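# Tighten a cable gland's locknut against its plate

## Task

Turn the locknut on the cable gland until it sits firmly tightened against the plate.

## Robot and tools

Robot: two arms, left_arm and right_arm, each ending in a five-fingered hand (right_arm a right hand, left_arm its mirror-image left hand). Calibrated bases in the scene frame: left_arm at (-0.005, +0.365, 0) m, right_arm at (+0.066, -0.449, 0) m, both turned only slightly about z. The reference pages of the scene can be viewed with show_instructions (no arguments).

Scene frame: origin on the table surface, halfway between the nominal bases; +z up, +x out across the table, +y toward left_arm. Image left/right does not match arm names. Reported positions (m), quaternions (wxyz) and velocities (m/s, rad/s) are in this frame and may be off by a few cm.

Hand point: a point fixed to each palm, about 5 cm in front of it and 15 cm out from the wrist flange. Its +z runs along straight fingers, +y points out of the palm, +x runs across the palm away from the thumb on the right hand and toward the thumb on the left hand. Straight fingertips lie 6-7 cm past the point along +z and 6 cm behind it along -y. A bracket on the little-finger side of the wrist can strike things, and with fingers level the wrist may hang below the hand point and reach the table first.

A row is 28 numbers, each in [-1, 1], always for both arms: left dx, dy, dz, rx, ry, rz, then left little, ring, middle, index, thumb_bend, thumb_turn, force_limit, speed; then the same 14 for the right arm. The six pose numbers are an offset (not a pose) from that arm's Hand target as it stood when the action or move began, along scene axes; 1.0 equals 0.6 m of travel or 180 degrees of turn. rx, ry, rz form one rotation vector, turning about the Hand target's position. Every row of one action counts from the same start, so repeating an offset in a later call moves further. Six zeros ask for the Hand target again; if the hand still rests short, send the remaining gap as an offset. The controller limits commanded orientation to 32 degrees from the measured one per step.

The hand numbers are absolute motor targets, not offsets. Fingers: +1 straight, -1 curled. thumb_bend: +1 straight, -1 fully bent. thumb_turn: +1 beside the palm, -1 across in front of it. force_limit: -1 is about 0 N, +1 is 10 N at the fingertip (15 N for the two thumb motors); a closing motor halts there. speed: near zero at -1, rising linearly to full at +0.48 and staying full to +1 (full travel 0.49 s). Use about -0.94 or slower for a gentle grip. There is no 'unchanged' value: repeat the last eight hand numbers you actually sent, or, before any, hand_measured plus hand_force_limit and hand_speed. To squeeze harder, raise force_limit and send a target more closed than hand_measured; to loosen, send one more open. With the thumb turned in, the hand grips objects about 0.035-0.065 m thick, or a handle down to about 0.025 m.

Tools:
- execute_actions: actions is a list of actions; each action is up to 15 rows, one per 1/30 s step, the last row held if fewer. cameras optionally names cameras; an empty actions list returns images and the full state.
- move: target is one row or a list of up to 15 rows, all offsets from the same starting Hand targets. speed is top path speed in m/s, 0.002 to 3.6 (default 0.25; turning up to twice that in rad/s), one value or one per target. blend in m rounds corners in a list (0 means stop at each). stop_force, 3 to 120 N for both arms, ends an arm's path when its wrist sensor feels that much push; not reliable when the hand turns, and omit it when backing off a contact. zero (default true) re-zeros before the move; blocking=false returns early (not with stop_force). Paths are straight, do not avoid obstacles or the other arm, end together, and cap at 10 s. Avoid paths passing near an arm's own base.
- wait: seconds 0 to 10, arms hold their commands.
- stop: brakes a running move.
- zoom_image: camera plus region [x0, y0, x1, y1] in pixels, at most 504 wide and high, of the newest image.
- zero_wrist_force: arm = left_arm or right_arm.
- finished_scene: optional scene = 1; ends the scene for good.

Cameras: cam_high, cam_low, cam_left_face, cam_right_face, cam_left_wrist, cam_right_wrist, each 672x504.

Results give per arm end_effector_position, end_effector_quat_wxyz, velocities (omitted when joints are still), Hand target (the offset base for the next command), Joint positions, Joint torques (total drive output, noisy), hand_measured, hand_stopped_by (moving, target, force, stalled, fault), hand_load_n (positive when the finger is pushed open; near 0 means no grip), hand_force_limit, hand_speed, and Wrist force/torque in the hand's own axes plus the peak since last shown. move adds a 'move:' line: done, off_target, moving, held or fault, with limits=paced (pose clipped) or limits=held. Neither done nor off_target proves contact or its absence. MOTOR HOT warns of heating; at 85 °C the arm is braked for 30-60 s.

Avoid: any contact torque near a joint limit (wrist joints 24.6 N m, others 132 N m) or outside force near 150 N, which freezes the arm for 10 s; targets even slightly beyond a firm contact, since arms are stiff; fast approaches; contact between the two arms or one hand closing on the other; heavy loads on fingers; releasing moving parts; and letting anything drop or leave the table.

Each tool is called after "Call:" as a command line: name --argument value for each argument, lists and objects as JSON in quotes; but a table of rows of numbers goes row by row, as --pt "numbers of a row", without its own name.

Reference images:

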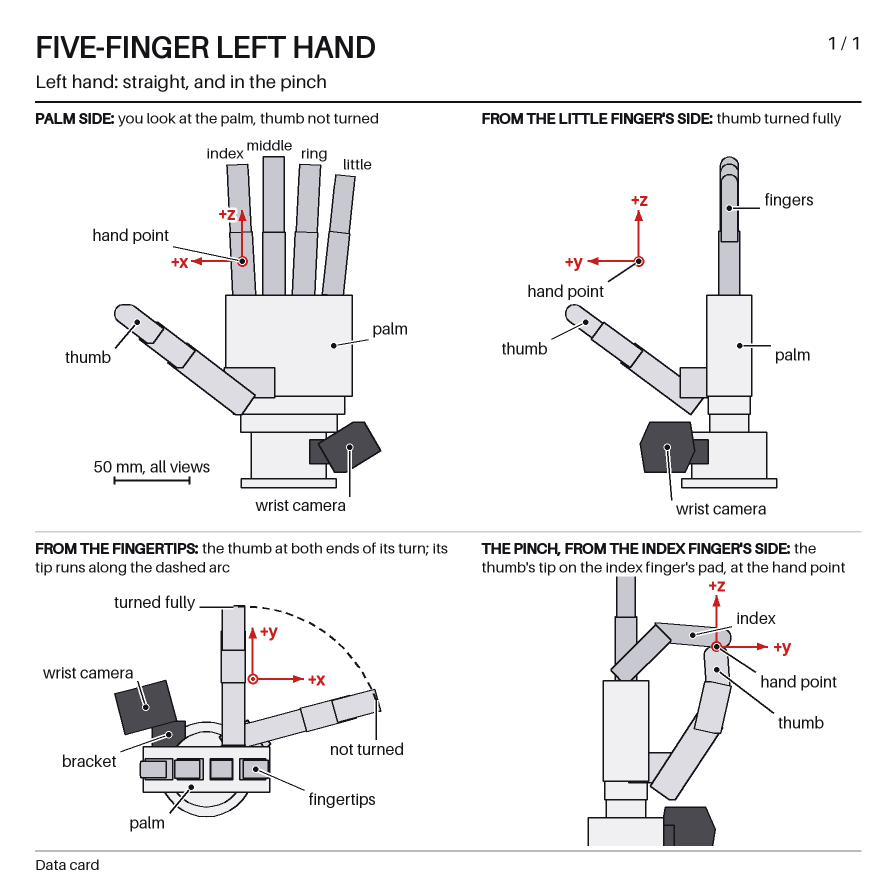

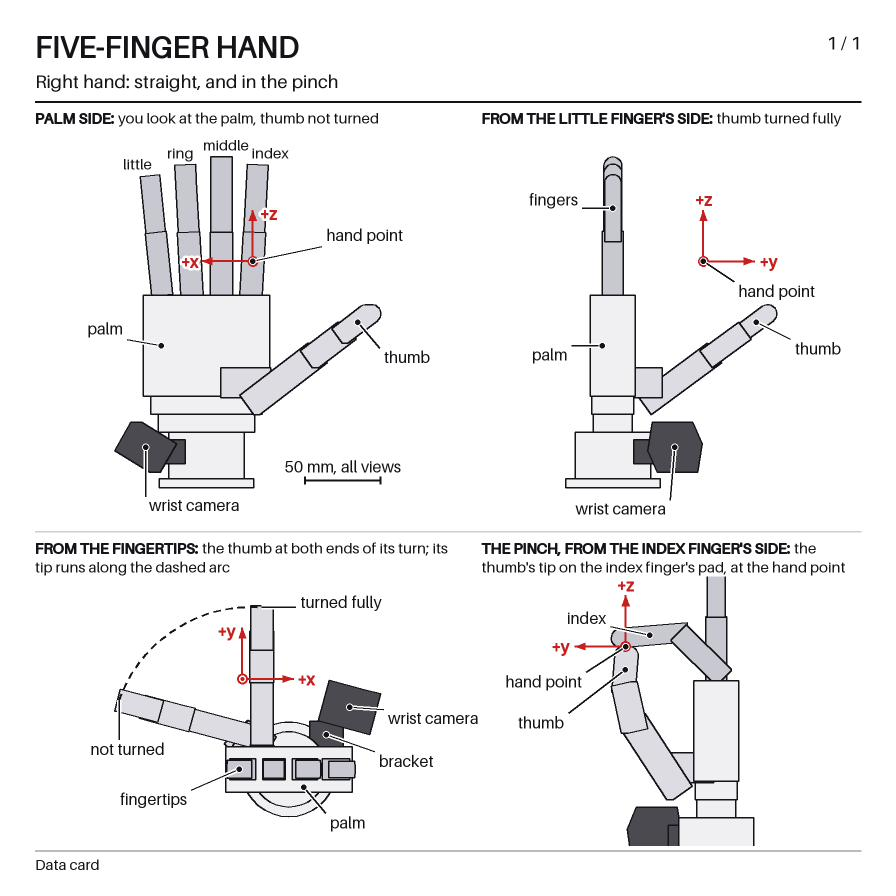

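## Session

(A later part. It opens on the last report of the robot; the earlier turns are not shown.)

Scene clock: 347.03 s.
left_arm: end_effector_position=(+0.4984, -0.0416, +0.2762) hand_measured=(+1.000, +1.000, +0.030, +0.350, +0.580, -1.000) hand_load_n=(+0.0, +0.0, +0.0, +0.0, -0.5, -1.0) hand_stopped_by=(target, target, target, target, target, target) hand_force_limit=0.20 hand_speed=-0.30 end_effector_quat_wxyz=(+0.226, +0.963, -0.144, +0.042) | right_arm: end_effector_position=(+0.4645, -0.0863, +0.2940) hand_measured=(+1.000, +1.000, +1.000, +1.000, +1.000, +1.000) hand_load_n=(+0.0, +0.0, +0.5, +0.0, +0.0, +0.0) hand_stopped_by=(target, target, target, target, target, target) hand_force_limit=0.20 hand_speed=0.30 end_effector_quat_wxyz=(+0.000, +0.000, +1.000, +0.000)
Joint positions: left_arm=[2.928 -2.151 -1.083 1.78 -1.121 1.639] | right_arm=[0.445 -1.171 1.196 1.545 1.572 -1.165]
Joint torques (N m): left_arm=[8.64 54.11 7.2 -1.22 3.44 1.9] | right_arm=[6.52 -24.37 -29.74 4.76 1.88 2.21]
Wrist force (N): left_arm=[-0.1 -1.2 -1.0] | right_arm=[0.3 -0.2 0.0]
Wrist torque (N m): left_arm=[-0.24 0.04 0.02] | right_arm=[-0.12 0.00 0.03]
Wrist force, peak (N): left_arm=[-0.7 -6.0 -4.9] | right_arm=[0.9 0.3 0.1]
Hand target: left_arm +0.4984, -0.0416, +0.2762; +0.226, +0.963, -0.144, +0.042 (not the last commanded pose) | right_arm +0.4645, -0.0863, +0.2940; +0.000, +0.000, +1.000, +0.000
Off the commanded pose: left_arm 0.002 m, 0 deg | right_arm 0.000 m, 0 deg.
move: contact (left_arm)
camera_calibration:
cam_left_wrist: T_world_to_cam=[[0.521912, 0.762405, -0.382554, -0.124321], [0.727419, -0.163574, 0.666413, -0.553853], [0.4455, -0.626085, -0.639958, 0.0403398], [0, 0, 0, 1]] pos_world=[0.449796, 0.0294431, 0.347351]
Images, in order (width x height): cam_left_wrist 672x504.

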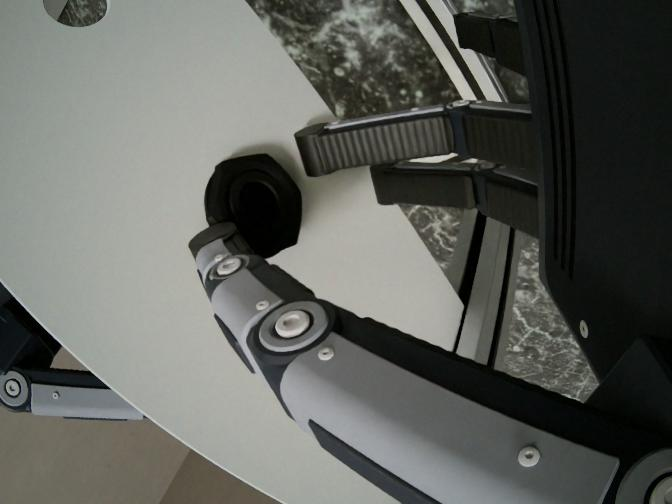

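Call:
move --pt "0 0.0067 0 0 0 0 1 1 0.03 0.35 0.58 -1 0.2 -0.3 0 0 0 0 0 0 1 1 1 1 1 1 0.2 0.3" --pt "-0.0010 0.0067 -0.0058 -0.0030 0.0555 0 1 1 0.03 0.35 0.58 -1 0.2 -0.3 0 0 0 0 0 0 1 1 1 1 1 1 0.2 0.3" --speed 0.1

Call:
move --target '[0,-0.0120,0,0,0,0, 1,1,0.03,0.35,0.58,-1,0.2,-0.3, 0,0,0,0,0,0, 1,1,1,1,1,1,0.2,0.3]' --speed 0.015 --stop_force 3.5 --cameras '["cam_left_wrist","cam_right_wrist"]'

Call:
zoom_image --camera "cam_left_wrist" --region '[180, 100, 400, 290]'

Call:
zoom_image --camera "cam_right_wrist" --region '[300, 250, 450, 385]'

Scene clock: 349.27 s.
left_arm: end_effector_position=(+0.4978, -0.0376, +0.2728) hand_measured=(+1.000, +1.000, +0.030, +0.350, +0.580, -1.000) hand_load_n=(+0.0, +0.0, +0.0, +0.0, +0.0, +0.0) hand_stopped_by=(target, target, target, target, target, target) hand_force_limit=0.20 hand_speed=-0.30 end_effector_quat_wxyz=(+0.242, +0.962, -0.123, -0.041) | right_arm: end_effector_position=(+0.4645, -0.0863, +0.2940) hand_measured=(+1.000, +1.000, +1.000, +1.000, +1.000, +1.000) hand_load_n=(+0.5, +0.0, +0.0, +0.0, +0.0, +0.0) hand_stopped_by=(target, target, target, target, target, target) hand_force_limit=0.20 hand_speed=0.30 end_effector_quat_wxyz=(+0.000, +0.000, +1.000, +0.000)
Joint positions: left_arm=[2.95 -2.235 -1.005 1.606 -1.078 1.663] | right_arm=[0.445 -1.171 1.196 1.545 1.572 -1.165]
Joint torques (N m): left_arm=[9.85 40.23 27.41 -4.73 3.2 2.01] | right_arm=[7.07 -23.03 -29.28 4.55 1.81 2.2]
Wrist force (N): left_arm=[-0.4 2.0 1.2] | right_arm=[0.4 0.2 0.3]
Wrist torque (N m): left_arm=[0.01 0.10 -0.13] | right_arm=[-0.08 -0.03 0.06]
Wrist force, peak (N): left_arm=[-0.6 2.0 1.5] | right_arm=[0.7 0.6 -0.1]
Hand target: left_arm +0.4978, -0.0376, +0.2728; +0.242, +0.962, -0.123, -0.041 | right_arm +0.4645, -0.0863, +0.2940; +0.000, +0.000, +1.000, +0.000
Off the commanded pose: left_arm 0.000 m, 0 deg | right_arm 0.000 m, 0 deg.
move: done

Scene clock: 350.67 s.
left_arm: end_effector_position=(+0.4978, -0.0417, +0.2728) hand_measured=(+1.000, +1.000, +0.030, +0.350, +0.580, -1.000) hand_load_n=(+0.0, +0.0, +0.0, +0.0, -0.5, -0.5) hand_stopped_by=(target, target, target, target, target, target) hand_force_limit=0.20 hand_speed=-0.30 end_effector_quat_wxyz=(+0.242, +0.962, -0.123, -0.041) | right_arm: end_effector_position=(+0.4645, -0.0863, +0.2940) hand_measured=(+1.000, +1.000, +1.000, +1.000, +1.000, +1.000) hand_load_n=(+0.0, +0.0, +0.0, +0.0, -0.5, +0.0) hand_stopped_by=(target, target, target, target, target, target) hand_force_limit=0.20 hand_speed=0.30 end_effector_quat_wxyz=(+0.000, +0.000, +1.000, +0.000)
Joint positions: left_arm=[2.943 -2.24 -0.996 1.605 -1.078 1.655] | right_arm=[0.445 -1.171 1.196 1.545 1.572 -1.165]
Joint torques (N m): left_arm=[7.72 57.17 6.69 -0.41 0.83 1.81] | right_arm=[8.08 -23.76 -29.36 4.65 2.07 2.25]
Wrist force (N): left_arm=[-0.9 -1.4 -0.9] | right_arm=[0.3 0.5 0.0]
Wrist torque (N m): left_arm=[-0.25 0.11 -0.08] | right_arm=[-0.01 0.01 0.05]
Wrist force, peak (N): left_arm=[-1.7 -6.4 -4.7] | right_arm=[0.5 0.5 0.4]
Hand target: left_arm +0.4978, -0.0417, +0.2728; +0.242, +0.962, -0.123, -0.041 (not the last commanded pose) | right_arm +0.4645, -0.0863, +0.2940; +0.000, +0.000, +1.000, +0.000
Off the commanded pose: left_arm 0.003 m, 0 deg | right_arm 0.000 m, 0 deg.
move: contact (left_arm)
camera_calibration:
cam_left_wrist: T_world_to_cam=[[0.446996, 0.758347, -0.474452, -0.0630582], [0.832119, -0.157855, 0.531657, -0.566218], [0.328286, -0.632449, -0.701596, 0.113173], [0, 0, 0, 1]] pos_world=[0.462195, 0.0300159, 0.350518]
cam_right_wrist: T_world_to_cam=[[-0.262468, 0.963799, -0.0469154, 0.222759], [0.799245, 0.244383, 0.549075, -0.513318], [0.540664, 0.106618, -0.834455, 0.112235], [0, 0, 0, 1]] pos_world=[0.408053, -0.101215, 0.385956]
Images, in order (width x height): cam_left_wrist 672x504, cam_right_wrist 672x504.

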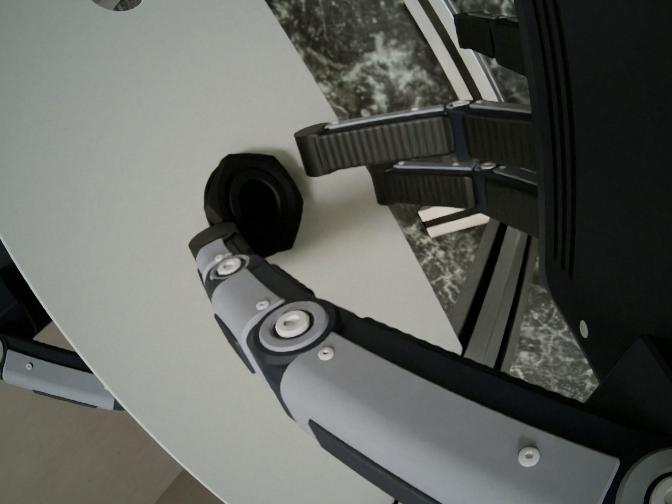

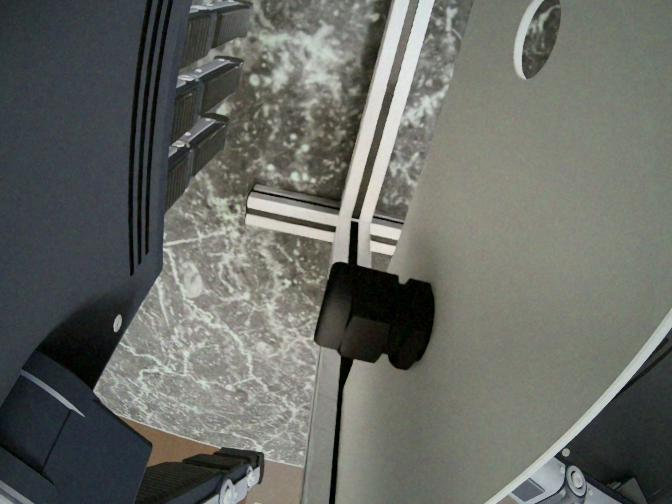

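Scaled by 2.291 from the camera's 672x504 image, which has a finer 960x720 frame.

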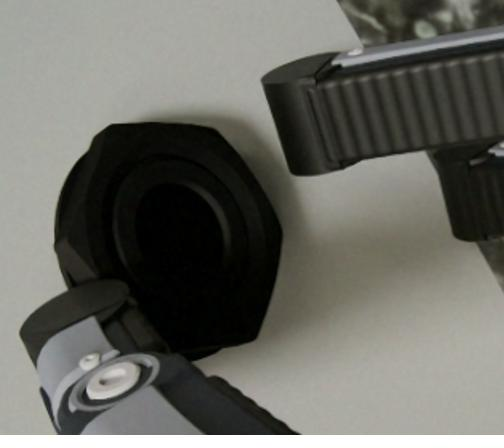

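Scaled by 3.360 from the camera's 672x504 image, which has a finer 960x720 frame.

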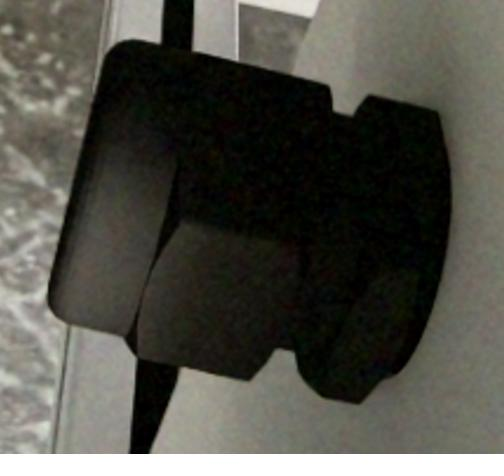

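Call:
execute_actions --actions '[[[0,0,0,0,0,0, 1,1,-0.2,0.35,0.54,-1,-0.5,-0.93, 0,0,0,0,0,0, 1,1,1,1,1,1,0.2,0.3]],[[0,0,0,0,0,0, 1,1,-0.2,0.35,0.54,-1,-0.5,-0.93, 0,0,0,0,0,0, 1,1,1,1,1,1,0.2,0.3]],[[0,0,0,0,0,0, 1,1,-0.2,0.35,0.36,-1,-0.3,-0.93, 0,0,0,0,0,0, 1,1,1,1,1,1,0.2,0.3]],[[0,0,0,0,0,0, 1,1,-0.2,0.35,0.35,-1,0.5,-0.93, 0,0,0,0,0,0, 1,1,1,1,1,1,0.2,0.3]]]' --cameras '["cam_left_wrist","cam_right_wrist"]'

Call:
zoom_image --camera "cam_left_wrist" --region '[180, 100, 400, 290]'

Call:
zoom_image --camera "cam_right_wrist" --region '[300, 250, 450, 385]'

Scene clock: 353.97 s.
left_arm: end_effector_position=(+0.4978, -0.0417, +0.2728) hand_measured=(+1.000, +1.000, -0.120, +0.350, +0.350, -1.000) hand_load_n=(+0.0, +0.0, +0.5, +0.0, +0.0, +0.0) hand_stopped_by=(target, target, force, target, target, target) hand_force_limit=0.50 hand_speed=-0.93 end_effector_quat_wxyz=(+0.242, +0.962, -0.123, -0.041) | right_arm: end_effector_position=(+0.4645, -0.0863, +0.2940) hand_measured=(+1.000, +1.000, +1.000, +1.000, +1.000, +1.000) hand_load_n=(-0.5, +0.0, -0.5, +0.0, +0.0, +0.0) hand_stopped_by=(target, target, target, target, target, target) hand_force_limit=0.20 hand_speed=0.30 end_effector_quat_wxyz=(+0.000, +0.000, +1.000, +0.000)
Joint positions: left_arm=[2.943 -2.24 -0.996 1.605 -1.078 1.655] | right_arm=[0.445 -1.171 1.196 1.545 1.572 -1.165]
Joint torques (N m): left_arm=[-6.37 47.31 17.89 -0.35 4.31 0.9] | right_arm=[6.96 -22.69 -30.47 4.65 1.83 2.15]
Wrist force (N): left_arm=[-2.2 -3.8 0.9] | right_arm=[0.5 0.3 0.1]
Wrist torque (N m): left_arm=[-0.09 0.10 -0.02] | right_arm=[-0.05 -0.03 0.05]
Wrist force, peak (N): left_arm=[-4.3 -13.1 -9.6] | right_arm=[0.6 0.7 0.3]
Hand target: left_arm +0.4978, -0.0417, +0.2728; +0.242, +0.962, -0.123, -0.041 | right_arm +0.4645, -0.0863, +0.2940; +0.000, +0.000, +1.000, +0.000
Off the commanded pose: left_arm 0.000 m, 0 deg | right_arm 0.000 m, 0 deg.
Step readings (end_effector_position of left_arm | right_arm):
0: (+0.4978, -0.0417, +0.2728) | (+0.4645, -0.0863, +0.2940)
1: (+0.4978, -0.0417, +0.2728) | (+0.4645, -0.0863, +0.2940)
2: (+0.4978, -0.0417, +0.2728) | (+0.4645, -0.0863, +0.2940)
4: (+0.4978, -0.0417, +0.2728) | (+0.4645, -0.0863, +0.2940)
8: (+0.4978, -0.0417, +0.2728) | (+0.4645, -0.0863, +0.2940)
15: (+0.4978, -0.0417, +0.2728) | (+0.4645, -0.0863, +0.2940)
16: (+0.4978, -0.0417, +0.2728) | (+0.4645, -0.0863, +0.2940)
17: (+0.4978, -0.0417, +0.2728) | (+0.4645, -0.0863, +0.2940)
19: (+0.4978, -0.0417, +0.2728) | (+0.4645, -0.0863, +0.2940)
23: (+0.4978, -0.0417, +0.2728) | (+0.4645, -0.0863, +0.2940)
30: (+0.4978, -0.0417, +0.2728) | (+0.4645, -0.0863, +0.2940)
31: (+0.4978, -0.0417, +0.2728) | (+0.4645, -0.0863, +0.2940)
32: (+0.4978, -0.0417, +0.2728) | (+0.4645, -0.0863, +0.2940)
34: (+0.4978, -0.0417, +0.2728) | (+0.4645, -0.0863, +0.2940)
38: (+0.4978, -0.0417, +0.2728) | (+0.4645, -0.0863, +0.2940)
45: (+0.4978, -0.0417, +0.2728) | (+0.4645, -0.0863, +0.2940)
46: (+0.4978, -0.0417, +0.2728) | (+0.4645, -0.0863, +0.2940)
47: (+0.4978, -0.0417, +0.2728) | (+0.4645, -0.0863, +0.2940)
49: (+0.4978, -0.0417, +0.2728) | (+0.4645, -0.0863, +0.2940)
53: (+0.4978, -0.0417, +0.2728) | (+0.4645, -0.0863, +0.2940)
60: (+0.4978, -0.0417, +0.2728) | (+0.4645, -0.0863, +0.2940)
camera_calibration:
cam_left_wrist: T_world_to_cam=[[0.446956, 0.758425, -0.474365, -0.0631171], [0.832142, -0.157898, 0.531609, -0.566294], [0.328284, -0.632345, -0.701691, 0.113172], [0, 0, 0, 1]] pos_world=[0.462295, 0.0300163, 0.350518]
cam_right_wrist: T_world_to_cam=[[-0.262468, 0.963799, -0.0469154, 0.222759], [0.799245, 0.244383, 0.549075, -0.513318], [0.540664, 0.106618, -0.834455, 0.112235], [0, 0, 0, 1]] pos_world=[0.408053, -0.101215, 0.385956]
Images, in order (width x height): cam_left_wrist 672x504, cam_right_wrist 672x504.

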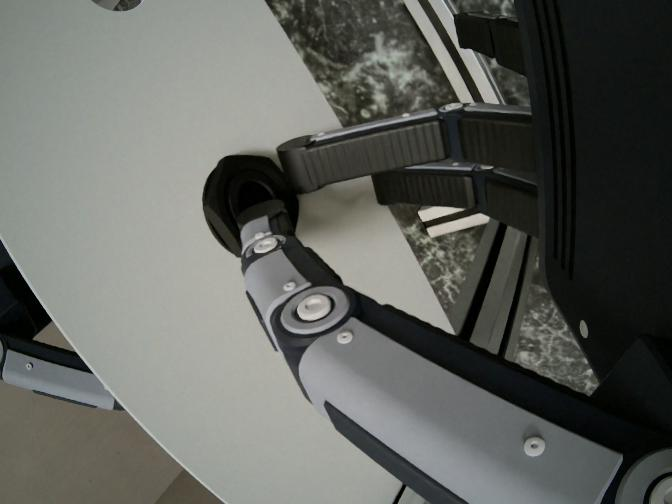

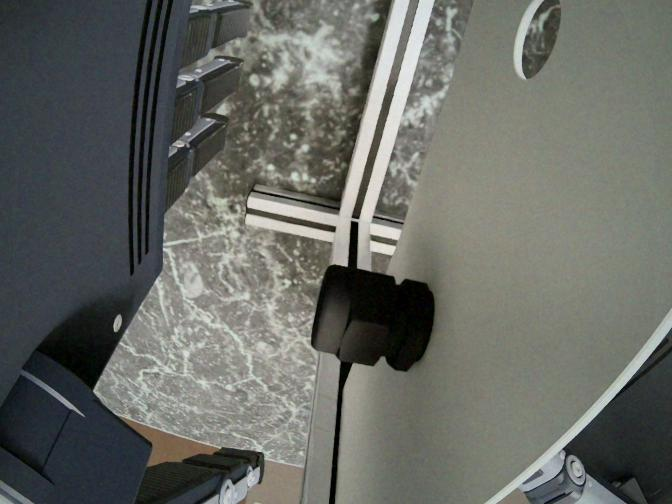

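Scaled by 2.291 from the camera's 672x504 image, which has a finer 960x720 frame.

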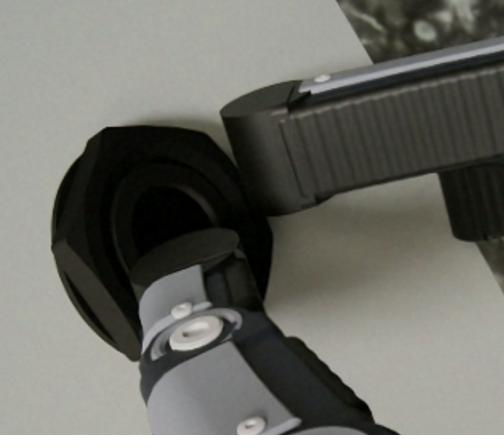

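Scaled by 3.360 from the camera's 672x504 image, which has a finer 960x720 frame.

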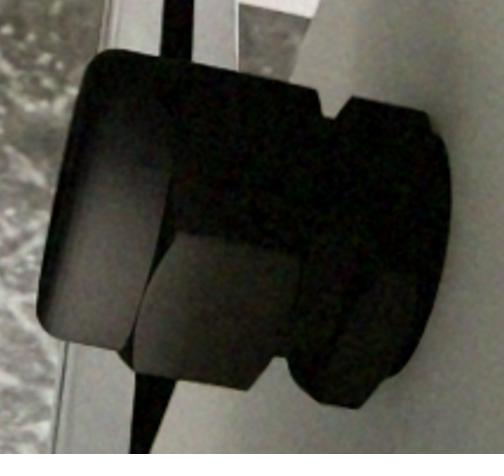

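Call:
move --pt "0 0 0 0 0 0 1 1 0.05 0.35 0.60 -1 0.2 -0.3 0 0 0 0 0 0 1 1 1 1 1 1 0.2 0.3" --pt "0 0.0133 0 0 0 0 1 1 0.05 0.35 0.60 -1 0.2 -0.3 0 0 0 0 0 0 1 1 1 1 1 1 0.2 0.3" --speed 0.05 --cameras '["cam_left_wrist","cam_right_wrist"]'

Call:
zoom_image --camera "cam_right_wrist" --region '[300, 250, 450, 385]'

Call:
zoom_image --camera "cam_left_wrist" --region '[180, 100, 400, 290]'

Scene clock: 356.10 s.
left_arm: end_effector_position=(+0.4978, -0.0338, +0.2728) hand_measured=(+1.000, +1.000, +0.050, +0.350, +0.596, -1.000) hand_load_n=(+0.0, +0.0, +0.0, +0.0, +0.0, +0.0) hand_stopped_by=(target, target, target, target, target, target) hand_force_limit=0.20 hand_speed=-0.30 end_effector_quat_wxyz=(+0.242, +0.962, -0.123, -0.041) | right_arm: end_effector_position=(+0.4645, -0.0863, +0.2940) hand_measured=(+1.000, +1.000, +1.000, +1.000, +1.000, +1.000) hand_load_n=(+0.0, +0.0, +0.0, +0.0, +0.0, +0.0) hand_stopped_by=(target, target, target, target, target, target) hand_force_limit=0.20 hand_speed=0.30 end_effector_quat_wxyz=(+0.000, +0.000, +1.000, +0.000)
Joint positions: left_arm=[2.957 -2.231 -1.013 1.606 -1.079 1.671] | right_arm=[0.445 -1.171 1.196 1.545 1.572 -1.165]
Joint torques (N m): left_arm=[8.63 56.55 7.1 0.14 -1.65 1.86] | right_arm=[7.37 -23.52 -28.75 4.72 1.99 2.07]
Wrist force (N): left_arm=[-0.7 1.6 1.4] | right_arm=[0.6 0.2 0.1]
Wrist torque (N m): left_arm=[-0.05 0.14 -0.14] | right_arm=[-0.06 -0.05 0.06]
Wrist force, peak (N): left_arm=[-1.3 -11.9 -7.2] | right_arm=[0.7 0.7 -0.3]
Hand target: left_arm +0.4978, -0.0338, +0.2728; +0.242, +0.962, -0.123, -0.041 | right_arm +0.4645, -0.0863, +0.2940; +0.000, +0.000, +1.000, +0.000
Off the commanded pose: left_arm 0.000 m, 0 deg | right_arm 0.000 m, 0 deg.
move: done
camera_calibration:
cam_left_wrist: T_world_to_cam=[[0.446956, 0.758425, -0.474365, -0.069064], [0.832142, -0.157898, 0.531609, -0.564963], [0.328284, -0.632345, -0.701691, 0.1182], [0, 0, 0, 1]] pos_world=[0.462195, 0.0379163, 0.350518]
cam_right_wrist: T_world_to_cam=[[-0.262468, 0.963799, -0.0469154, 0.222759], [0.799245, 0.244383, 0.549075, -0.513318], [0.540664, 0.106618, -0.834455, 0.112235], [0, 0, 0, 1]] pos_world=[0.408053, -0.101215, 0.385956]
Images, in order (width x height): cam_left_wrist 672x504, cam_right_wrist 672x504.

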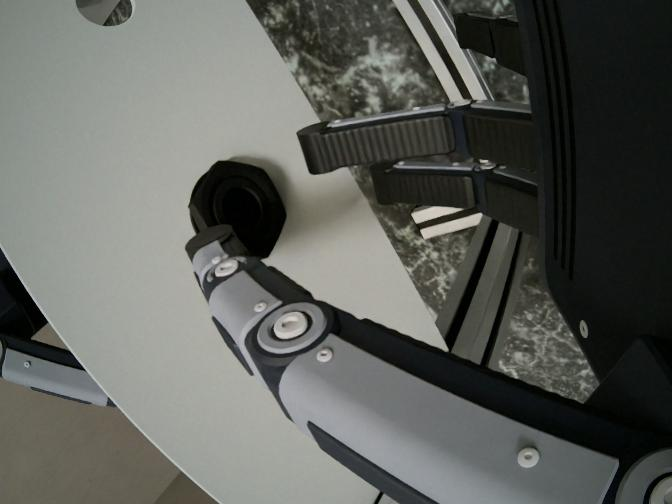

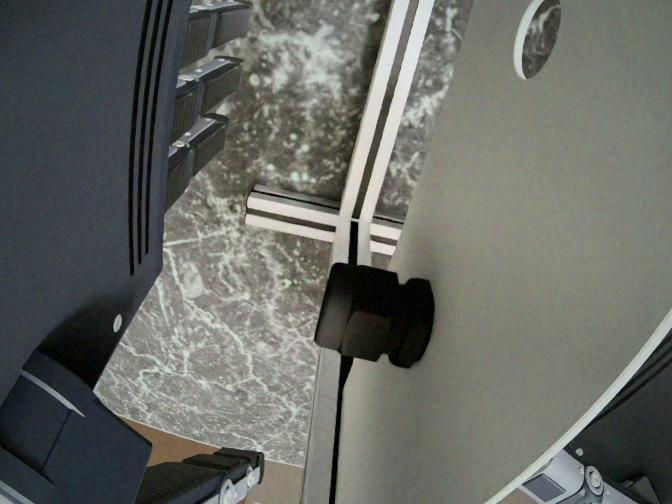

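Scaled by 3.360 from the camera's 672x504 image, which has a finer 960x720 frame.

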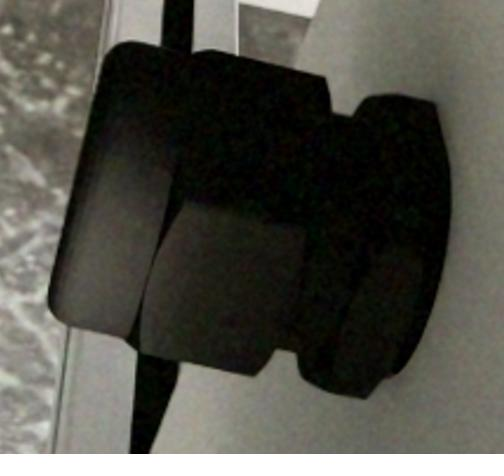

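Scaled by 2.291 from the camera's 672x504 image, which has a finer 960x720 frame.

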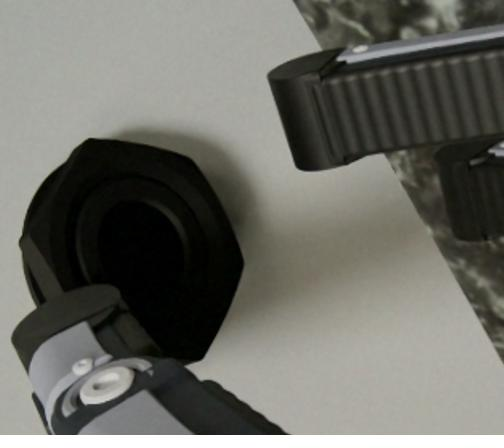

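Call:
move --pt "0 0 0 0 0 0 1 1 0.05 0.35 0.60 -1 0.2 -0.3 0 -0.16 0 0 0 0 1 1 1 1 1 1 0.2 0.3" --pt "0 0 0 0 0 0 1 1 0.05 0.35 0.60 -1 0.2 -0.3 0.0507 -0.16 0.007 0.1803 -0.022 0.0836 1 1 1 1 1 1 0.2 0.3" --speed 0.25 --blend 0.02

Call:
move --pt "0 0 0 0 0 0 1 1 0.05 0.35 0.60 -1 0.2 -0.3 0 0 0 0 0 0 1 1 0.3 0.3 0.65 -1 0.2 0.3" --pt "0 0 0 0 0 0 1 1 0.05 0.35 0.60 -1 0.2 -0.3 0 0.12 0 0 0 0 1 1 0.3 0.3 0.65 -1 0.2 0.3" --speed 0.15 --cameras '["cam_right_wrist"]'

Call:
zoom_image --camera "cam_right_wrist" --region '[340, 120, 520, 290]'

Scene clock: 359.83 s.
left_arm: end_effector_position=(+0.4978, -0.0338, +0.2728) hand_measured=(+1.000, +1.000, +0.050, +0.350, +0.596, -1.000) hand_load_n=(+0.0, +0.5, +0.0, +0.0, -0.5, +0.0) hand_stopped_by=(target, target, target, target, target, target) hand_force_limit=0.20 hand_speed=-0.30 end_effector_quat_wxyz=(+0.242, +0.962, -0.123, -0.041) | right_arm: end_effector_position=(+0.4949, -0.1823, +0.2982) hand_measured=(+1.000, +1.000, +1.000, +1.000, +1.000, +1.000) hand_load_n=(+0.0, +0.0, +0.0, +0.0, +0.0, +0.0) hand_stopped_by=(target, target, target, target, target, target) hand_force_limit=0.20 hand_speed=0.30 end_effector_quat_wxyz=(+0.034, -0.129, +0.951, +0.278)
Joint positions: left_arm=[2.957 -2.231 -1.013 1.606 -1.079 1.671] | right_arm=[-0.099 -1.275 1.546 1.395 1.01 -2.006]
Joint torques (N m): left_arm=[10.05 56.79 6.92 0.05 -1.33 1.97] | right_arm=[-5.02 -18.24 -3.84 4.81 -2.86 -1.6]
Wrist force (N): left_arm=[-0.6 1.9 1.5] | right_arm=[0.7 -0.2 0.0]
Wrist torque (N m): left_arm=[-0.03 0.13 -0.13] | right_arm=[-0.11 -0.09 0.19]
Wrist force, peak (N): left_arm=[-0.9 2.1 1.6] | right_arm=[0.5 1.4 -0.1]
Hand target: left_arm +0.4978, -0.0338, +0.2728; +0.242, +0.962, -0.123, -0.041 | right_arm +0.4949, -0.1823, +0.2982; +0.034, -0.129, +0.951, +0.278
Off the commanded pose: left_arm 0.000 m, 0 deg | right_arm 0.000 m, 0 deg.
move: done

Scene clock: 362.03 s.
left_arm: end_effector_position=(+0.4978, -0.0338, +0.2728) hand_measured=(+1.000, +1.000, +0.050, +0.350, +0.596, -1.000) hand_load_n=(+0.0, +0.0, +0.0, +0.0, +0.0, +0.0) hand_stopped_by=(target, target, target, target, target, target) hand_force_limit=0.20 hand_speed=-0.30 end_effector_quat_wxyz=(+0.242, +0.962, -0.123, -0.041) | right_arm: end_effector_position=(+0.4949, -0.1104, +0.2982) hand_measured=(+1.000, +1.000, +0.300, +0.300, +0.650, -1.000) hand_load_n=(+0.0, +0.0, +0.0, +0.0, -0.5, +0.0) hand_stopped_by=(target, target, target, target, target, target) hand_force_limit=0.20 hand_speed=0.30 end_effector_quat_wxyz=(+0.034, -0.129, +0.951, +0.278)
Joint positions: left_arm=[2.957 -2.231 -1.013 1.606 -1.079 1.671] | right_arm=[0.076 -1.235 1.464 1.327 1.003 -1.8]
Joint torques (N m): left_arm=[9.52 56.98 8.1 -0.09 -0.87 1.97] | right_arm=[8.73 -20.38 -29.28 -0.09 1.05 2.31]
Wrist force (N): left_arm=[-0.6 1.7 1.4] | right_arm=[0.8 -0.2 0.0]
Wrist torque (N m): left_arm=[-0.04 0.14 -0.13] | right_arm=[-0.08 -0.09 0.09]
Wrist force, peak (N): left_arm=[-0.9 2.2 1.5] | right_arm=[1.1 -1.0 -0.5]
Hand target: left_arm +0.4978, -0.0338, +0.2728; +0.242, +0.962, -0.123, -0.041 | right_arm +0.4949, -0.1103, +0.2982; +0.034, -0.129, +0.951, +0.278
Off the commanded pose: left_arm 0.000 m, 0 deg | right_arm 0.000 m, 0 deg.
move: done
camera_calibration:
cam_right_wrist: T_world_to_cam=[[-0.508538, 0.747748, 0.426922, 0.2108], [0.71008, 0.0837617, 0.699121, -0.552374], [0.487007, 0.658678, -0.573557, 0.111553], [0, 0, 0, 1]] pos_world=[0.445103, -0.184835, 0.360163]
Images, in order (width x height): cam_right_wrist 672x504.

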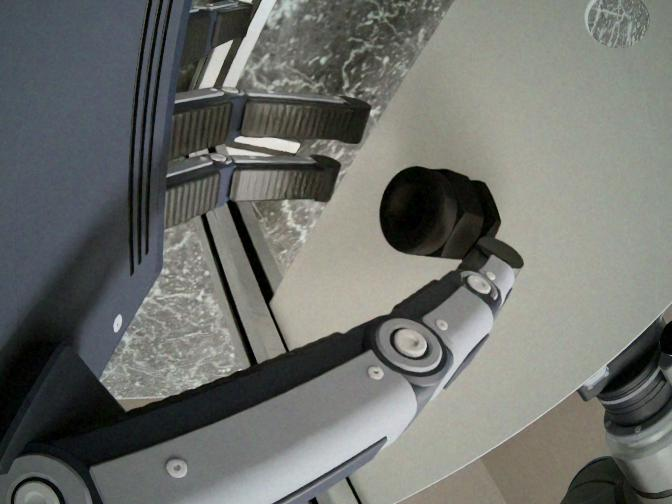

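Scaled by 2.800 from the camera's 672x504 image, which has a finer 960x720 frame.

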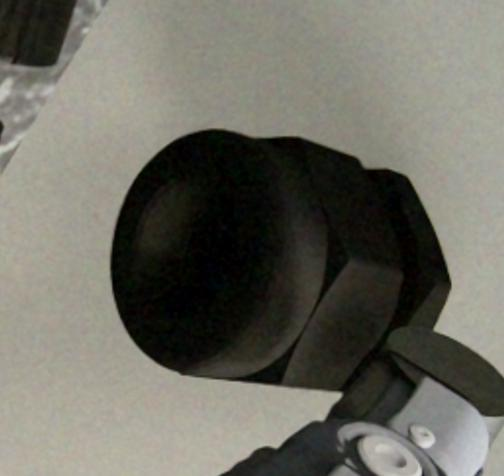

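Call:
move --target '[0,0,0,0,0,0, 1,1,0.05,0.35,0.60,-1,0.2,-0.3, 0,0.0155,0,0,0,0, 1,1,0.3,0.3,0.65,-1,0.2,0.3]' --speed 0.05

Call:
move --target '[0,0,0,0,0,0, 1,1,0.05,0.35,0.60,-1,0.2,-0.3, 0,0,0,0,0,0, 1,1,-0.35,-0.35,0.2,-1,0.4,-0.85]' --speed 0.05 --cameras '["cam_right_wrist"]'

Call:
zoom_image --camera "cam_right_wrist" --region '[340, 120, 520, 290]'

Scene clock: 363.27 s.
left_arm: end_effector_position=(+0.4978, -0.0338, +0.2728) hand_measured=(+1.000, +1.000, +0.050, +0.350, +0.596, -1.000) hand_load_n=(+0.0, +0.0, +0.0, +0.0, +0.0, +0.0) hand_stopped_by=(target, target, target, target, target, target) hand_force_limit=0.20 hand_speed=-0.30 end_effector_quat_wxyz=(+0.242, +0.962, -0.123, -0.041) | right_arm: end_effector_position=(+0.4949, -0.1011, +0.2982) hand_measured=(+1.000, +1.000, +0.300, +0.300, +0.650, -1.000) hand_load_n=(+0.0, +0.0, +0.0, +0.0, +0.0, +0.0) hand_stopped_by=(target, target, target, target, target, target) hand_force_limit=0.20 hand_speed=0.30 end_effector_quat_wxyz=(+0.034, -0.129, +0.951, +0.278)
Joint positions: left_arm=[2.957 -2.231 -1.013 1.606 -1.079 1.671] | right_arm=[0.098 -1.228 1.451 1.319 1.003 -1.774]
Joint torques (N m): left_arm=[9.74 56.91 7.3 -0.01 -0.72 1.96] | right_arm=[8.97 -20.7 -31.15 -0.33 0.83 2.33]
Wrist force (N): left_arm=[-0.5 1.6 1.5] | right_arm=[1.1 -0.2 0.1]
Wrist torque (N m): left_arm=[-0.07 0.13 -0.12] | right_arm=[-0.08 -0.14 0.11]
Wrist force, peak (N): left_arm=[-0.6 2.0 1.7] | right_arm=[1.3 -0.5 0.0]
Hand target: left_arm +0.4978, -0.0338, +0.2728; +0.242, +0.962, -0.123, -0.041 | right_arm +0.4949, -0.1010, +0.2982; +0.034, -0.129, +0.951, +0.278
Off the commanded pose: left_arm 0.000 m, 0 deg | right_arm 0.000 m, 0 deg.
move: done

Scene clock: 364.63 s.
left_arm: end_effector_position=(+0.4978, -0.0338, +0.2728) hand_measured=(+1.000, +1.000, +0.050, +0.350, +0.596, -1.000) hand_load_n=(+0.0, +0.0, +0.0, +0.0, +0.0, +0.0) hand_stopped_by=(target, target, target, target, target, target) hand_force_limit=0.20 hand_speed=-0.30 end_effector_quat_wxyz=(+0.242, +0.962, -0.123, -0.041) | right_arm: end_effector_position=(+0.4949, -0.1010, +0.2982) hand_measured=(+1.000, +1.000, -0.072, -0.156, +0.444, -1.000) hand_load_n=(-0.5, +0.0, +7.5, +8.0, +13.5, -0.5) hand_stopped_by=(target, target, force, force, force, target) hand_force_limit=0.40 hand_speed=-0.85 end_effector_quat_wxyz=(+0.034, -0.129, +0.951, +0.278)
Joint positions: left_arm=[2.957 -2.231 -1.013 1.606 -1.079 1.671] | right_arm=[0.098 -1.228 1.45 1.319 1.003 -1.773]
Joint torques (N m): left_arm=[9.7 57.62 7.49 -0.1 -0.46 1.78] | right_arm=[7.08 -20.89 -29.06 0.52 0.13 2.3]
Wrist force (N): left_arm=[-0.6 1.9 1.5] | right_arm=[0.8 -0.3 0.5]
Wrist torque (N m): left_arm=[-0.02 0.14 -0.14] | right_arm=[-0.10 -0.11 0.09]
Wrist force, peak (N): left_arm=[-0.5 1.9 1.7] | right_arm=[1.3 -0.6 0.6]
Hand target: left_arm +0.4978, -0.0338, +0.2728; +0.242, +0.962, -0.123, -0.041 | right_arm +0.4949, -0.1010, +0.2982; +0.034, -0.129, +0.951, +0.278
Off the commanded pose: left_arm 0.000 m, 0 deg | right_arm 0.000 m, 0 deg.
move: done
camera_calibration:
cam_right_wrist: T_world_to_cam=[[-0.508516, 0.747776, 0.426898, 0.203776], [0.710115, 0.0838072, 0.69908, -0.553154], [0.486978, 0.658641, -0.573624, 0.105391], [0, 0, 0, 1]] pos_world=[0.445103, -0.175435, 0.360163]
Images, in order (width x height): cam_right_wrist 672x504.

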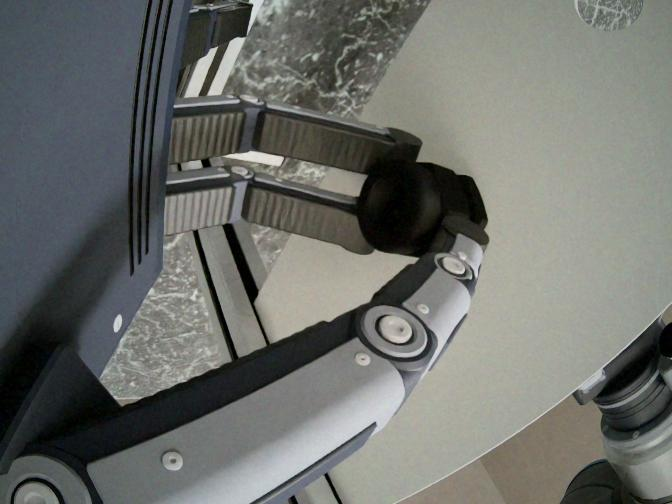

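Scaled by 2.800 from the camera's 672x504 image, which has a finer 960x720 frame.

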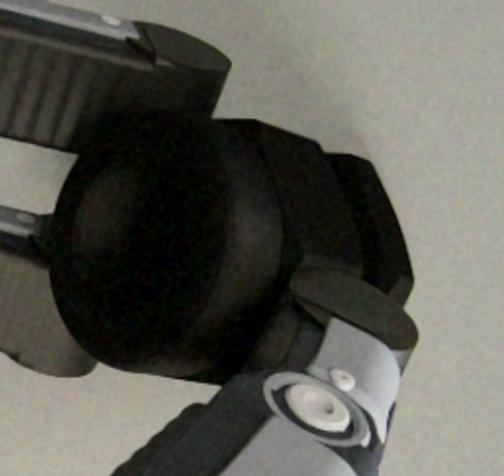

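Call:
move --target '[0,0,0,0,0,0, 1,1,0.05,0.35,0.60,-1,0.2,-0.3, 0,0.0010,0,0,0,0, 1,1,-0.35,-0.35,0.2,-1,0.4,-0.85]' --speed 0.01

Call:
move --target '[0,0,0,0,0,0, 1,1,0.05,0.35,0.60,-1,0.2,-0.3, 0,0.0010,0,0,0,0, 1,1,-0.35,-0.35,0.2,-1,0.4,-0.85]' --speed 0.01

Call:
move --target '[0,0,0,0,0,0, 1,1,0.05,0.35,0.60,-1,0.2,-0.3, 0,-0.0030,0,0,0,0, 1,1,-0.35,-0.35,0.2,-1,0.4,-0.85]' --speed 0.01

Scene clock: 365.50 s.
left_arm: end_effector_position=(+0.4978, -0.0338, +0.2728) hand_measured=(+1.000, +1.000, +0.050, +0.350, +0.596, -1.000) hand_load_n=(+0.0, +0.0, +0.0, +0.0, +0.0, +0.0) hand_stopped_by=(target, target, target, target, target, target) hand_force_limit=0.20 hand_speed=-0.30 end_effector_quat_wxyz=(+0.242, +0.962, -0.123, -0.041) | right_arm: end_effector_position=(+0.4949, -0.1004, +0.2982) hand_measured=(+1.000, +1.000, -0.072, -0.156, +0.444, -1.000) hand_load_n=(+0.0, +0.0, +7.0, +8.0, +13.5, -0.5) hand_stopped_by=(target, target, force, force, force, target) hand_force_limit=0.40 hand_speed=-0.85 end_effector_quat_wxyz=(+0.034, -0.129, +0.951, +0.278)
Joint positions: left_arm=[2.957 -2.231 -1.013 1.606 -1.079 1.671] | right_arm=[0.099 -1.228 1.45 1.319 1.003 -1.772]
Joint torques (N m): left_arm=[9.75 57.41 7.92 -0.05 -0.37 1.88] | right_arm=[7.66 -21.32 -29.51 -0.08 0.67 2.23]
Wrist force (N): left_arm=[-0.5 1.6 1.6] | right_arm=[0.7 -0.9 -0.4]
Wrist torque (N m): left_arm=[-0.06 0.12 -0.12] | right_arm=[-0.10 -0.09 0.08]
Wrist force, peak (N): left_arm=[-0.6 2.1 1.4] | right_arm=[1.2 -0.4 0.5]
Hand target: left_arm +0.4978, -0.0338, +0.2728; +0.242, +0.962, -0.123, -0.041 | right_arm +0.4949, -0.1004, +0.2982; +0.034, -0.129, +0.951, +0.278
Off the commanded pose: left_arm 0.000 m, 0 deg | right_arm 0.000 m, 0 deg.
move: done

Scene clock: 366.20 s.
left_arm: end_effector_position=(+0.4978, -0.0338, +0.2728) hand_measured=(+1.000, +1.000, +0.050, +0.350, +0.596, -1.000) hand_load_n=(+0.0, +0.0, +0.0, +0.0, +0.0, +0.0) hand_stopped_by=(target, target, target, target, target, target) hand_force_limit=0.20 hand_speed=-0.30 end_effector_quat_wxyz=(+0.242, +0.962, -0.123, -0.041) | right_arm: end_effector_position=(+0.4949, -0.0999, +0.2982) hand_measured=(+1.000, +1.000, -0.072, -0.156, +0.446, -1.000) hand_load_n=(+0.0, +0.0, +6.0, +6.0, +14.0, -1.0) hand_stopped_by=(target, target, force, force, force, target) hand_force_limit=0.40 hand_speed=-0.85 end_effector_quat_wxyz=(+0.034, -0.129, +0.951, +0.278)
Joint positions: left_arm=[2.957 -2.231 -1.013 1.606 -1.079 1.671] | right_arm=[0.101 -1.227 1.449 1.318 1.003 -1.77]
Joint torques (N m): left_arm=[9.64 57.38 7.82 -0.05 -0.33 1.89] | right_arm=[10.07 -18.84 -29.59 -0.24 -0.49 1.93]
Wrist force (N): left_arm=[-0.8 1.7 1.4] | right_arm=[1.4 -6.1 -6.0]
Wrist torque (N m): left_arm=[-0.04 0.16 -0.14] | right_arm=[-0.11 -0.09 0.05]
Wrist force, peak (N): left_arm=[-0.9 2.1 1.5] | right_arm=[1.6 -6.5 -5.6]
Hand target: left_arm +0.4978, -0.0338, +0.2728; +0.242, +0.962, -0.123, -0.041 | right_arm +0.4949, -0.0998, +0.2982; +0.034, -0.129, +0.951, +0.278
Off the commanded pose: left_arm 0.000 m, 0 deg | right_arm 0.000 m, 0 deg.
move: done

Scene clock: 366.90 s.
left_arm: end_effector_position=(+0.4978, -0.0338, +0.2728) hand_measured=(+1.000, +1.000, +0.050, +0.350, +0.596, -1.000) hand_load_n=(+0.0, +0.0, +0.0, +0.0, +0.0, +0.0) hand_stopped_by=(target, target, target, target, target, target) hand_force_limit=0.20 hand_speed=-0.30 end_effector_quat_wxyz=(+0.242, +0.962, -0.123, -0.041) | right_arm: end_effector_position=(+0.4949, -0.1016, +0.2982) hand_measured=(+1.000, +1.000, -0.072, -0.156, +0.446, -1.000) hand_load_n=(+0.0, -0.5, +7.5, +7.5, +13.0, -0.5) hand_stopped_by=(target, target, force, force, force, target) hand_force_limit=0.40 hand_speed=-0.85 end_effector_quat_wxyz=(+0.034, -0.129, +0.951, +0.278)
Joint positions: left_arm=[2.957 -2.231 -1.013 1.606 -1.079 1.671] | right_arm=[0.097 -1.229 1.451 1.32 1.003 -1.775]
Joint torques (N m): left_arm=[9.55 57.13 7.94 -0.24 -0.22 1.88] | right_arm=[-6.26 -43.55 -3.79 4.64 -2.67 -1.65]
Wrist force (N): left_arm=[-0.7 2.0 1.3] | right_arm=[-0.1 -0.2 0.0]
Wrist torque (N m): left_arm=[0.00 0.15 -0.14] | right_arm=[-0.09 -0.13 0.21]
Wrist force, peak (N): left_arm=[-0.7 2.3 1.3] | right_arm=[1.1 -6.6 -6.6]
Hand target: left_arm +0.4978, -0.0338, +0.2728; +0.242, +0.962, -0.123, -0.041 | right_arm +0.4949, -0.1016, +0.2982; +0.034, -0.129, +0.951, +0.278
Off the commanded pose: left_arm 0.000 m, 0 deg | right_arm 0.000 m, 0 deg.
move: done

Call:
move --target '[0,0,0,0,0,0, 1,1,0.05,0.35,0.60,-1,0.2,-0.3, 0,-0.0013,0,0,0,0, 1,1,-0.35,-0.35,0.2,-1,0.4,-0.85]' --speed 0.01

Call:
move --target '[0,0,0,0,0,0, 1,1,0.05,0.35,0.60,-1,0.2,-0.3, 0,-0.0013,0,0,0,0, 1,1,-0.35,-0.35,0.2,-1,0.4,-0.85]' --speed 0.01 --cameras '["cam_left_wrist","cam_right_wrist"]'

Call:
zoom_image --camera "cam_left_wrist" --region '[180, 130, 300, 270]'

Scene clock: 367.80 s.
left_arm: end_effector_position=(+0.4978, -0.0338, +0.2728) hand_measured=(+1.000, +1.000, +0.050, +0.350, +0.596, -1.000) hand_load_n=(+0.0, +0.0, +0.0, +0.0, -0.5, +0.0) hand_stopped_by=(target, target, target, target, target, target) hand_force_limit=0.20 hand_speed=-0.30 end_effector_quat_wxyz=(+0.242, +0.962, -0.123, -0.041) | right_arm: end_effector_position=(+0.4949, -0.1024, +0.2982) hand_measured=(+1.000, +1.000, -0.072, -0.156, +0.446, -1.000) hand_load_n=(+0.0, +0.0, +7.0, +7.0, +15.0, +1.5) hand_stopped_by=(target, target, force, force, force, target) hand_force_limit=0.40 hand_speed=-0.85 end_effector_quat_wxyz=(+0.034, -0.129, +0.951, +0.278)
Joint positions: left_arm=[2.957 -2.231 -1.013 1.606 -1.079 1.671] | right_arm=[0.095 -1.229 1.452 1.32 1.003 -1.777]
Joint torques (N m): left_arm=[9.53 57.47 7.62 0.02 -0.1 1.9] | right_arm=[-9.63 -44.15 -2.94 5.25 0.44 -2.28]
Wrist force (N): left_arm=[-0.9 1.9 1.5] | right_arm=[-5.0 10.8 7.8]
Wrist torque (N m): left_arm=[-0.02 0.18 -0.15] | right_arm=[0.14 -0.24 0.39]
Wrist force, peak (N): left_arm=[-0.7 2.1 1.8] | right_arm=[-4.9 11.3 8.3]
Hand target: left_arm +0.4978, -0.0338, +0.2728; +0.242, +0.962, -0.123, -0.041 | right_arm +0.4949, -0.1024, +0.2982; +0.034, -0.129, +0.951, +0.278
Off the commanded pose: left_arm 0.000 m, 0 deg | right_arm 0.000 m, 0 deg.
move: done

Scene clock: 368.50 s.
left_arm: end_effector_position=(+0.4978, -0.0338, +0.2728) hand_measured=(+1.000, +1.000, +0.050, +0.350, +0.596, -1.000) hand_load_n=(+0.0, +0.0, +0.0, +0.0, +0.0, +0.0) hand_stopped_by=(target, target, target, target, target, target) hand_force_limit=0.20 hand_speed=-0.30 end_effector_quat_wxyz=(+0.242, +0.962, -0.123, -0.041) | right_arm: end_effector_position=(+0.4949, -0.1032, +0.2982) hand_measured=(+1.000, +1.000, -0.072, -0.156, +0.446, -1.000) hand_load_n=(+0.0, +0.0, +7.0, +6.5, +15.0, +2.5) hand_stopped_by=(target, target, force, force, force, target) hand_force_limit=0.40 hand_speed=-0.85 end_effector_quat_wxyz=(+0.034, -0.129, +0.951, +0.278)
Joint positions: left_arm=[2.957 -2.231 -1.013 1.606 -1.079 1.671] | right_arm=[0.093 -1.23 1.453 1.321 1.003 -1.779]
Joint torques (N m): left_arm=[9.59 57.26 8.75 -0.23 0.01 1.94] | right_arm=[-10.06 -44.52 -1.75 5.65 2.77 -2.19]
Wrist force (N): left_arm=[-0.7 1.8 1.5] | right_arm=[-7.6 12.0 8.1]
Wrist torque (N m): left_arm=[-0.03 0.14 -0.13] | right_arm=[0.15 -0.21 0.42]
Wrist force, peak (N): left_arm=[-0.7 1.9 1.6] | right_arm=[-7.6 12.0 8.1]
Hand target: left_arm +0.4978, -0.0338, +0.2728; +0.242, +0.962, -0.123, -0.041 | right_arm +0.4949, -0.1032, +0.2982; +0.034, -0.129, +0.951, +0.278
Off the commanded pose: left_arm 0.000 m, 0 deg | right_arm 0.000 m, 0 deg.
move: done
camera_calibration:
cam_left_wrist: T_world_to_cam=[[0.446956, 0.758425, -0.474365, -0.0691398], [0.832142, -0.157898, 0.531609, -0.564947], [0.328284, -0.632345, -0.701691, 0.118263], [0, 0, 0, 1]] pos_world=[0.462195, 0.0380163, 0.350518]
cam_right_wrist: T_world_to_cam=[[-0.508516, 0.747776, 0.426898, 0.205421], [0.710115, 0.0838072, 0.69908, -0.552969], [0.486978, 0.658641, -0.573624, 0.10684], [0, 0, 0, 1]] pos_world=[0.445103, -0.177635, 0.360163]
Images, in order (width x height): cam_left_wrist 672x504, cam_right_wrist 672x504.

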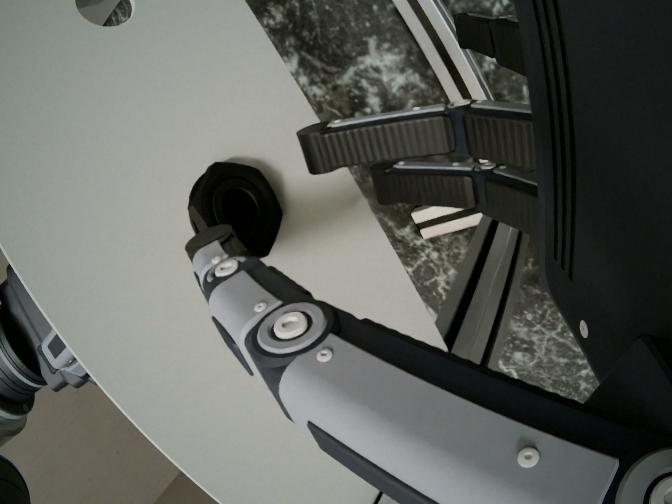

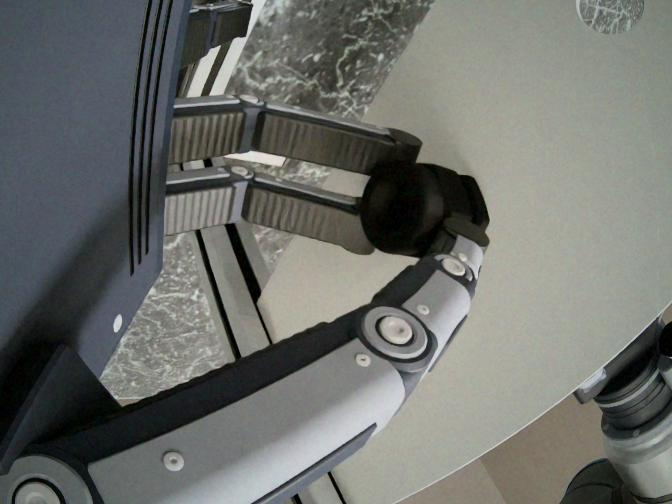

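Scaled by 3.600 from the camera's 672x504 image, which has a finer 960x720 frame.

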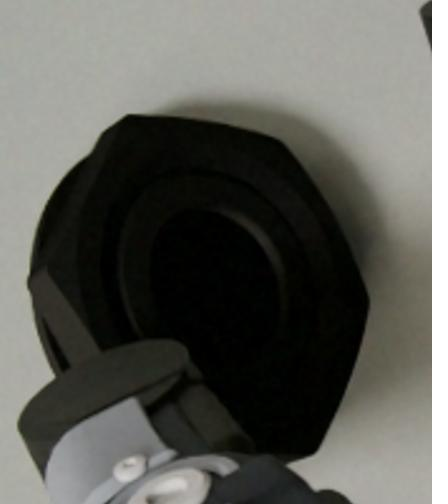

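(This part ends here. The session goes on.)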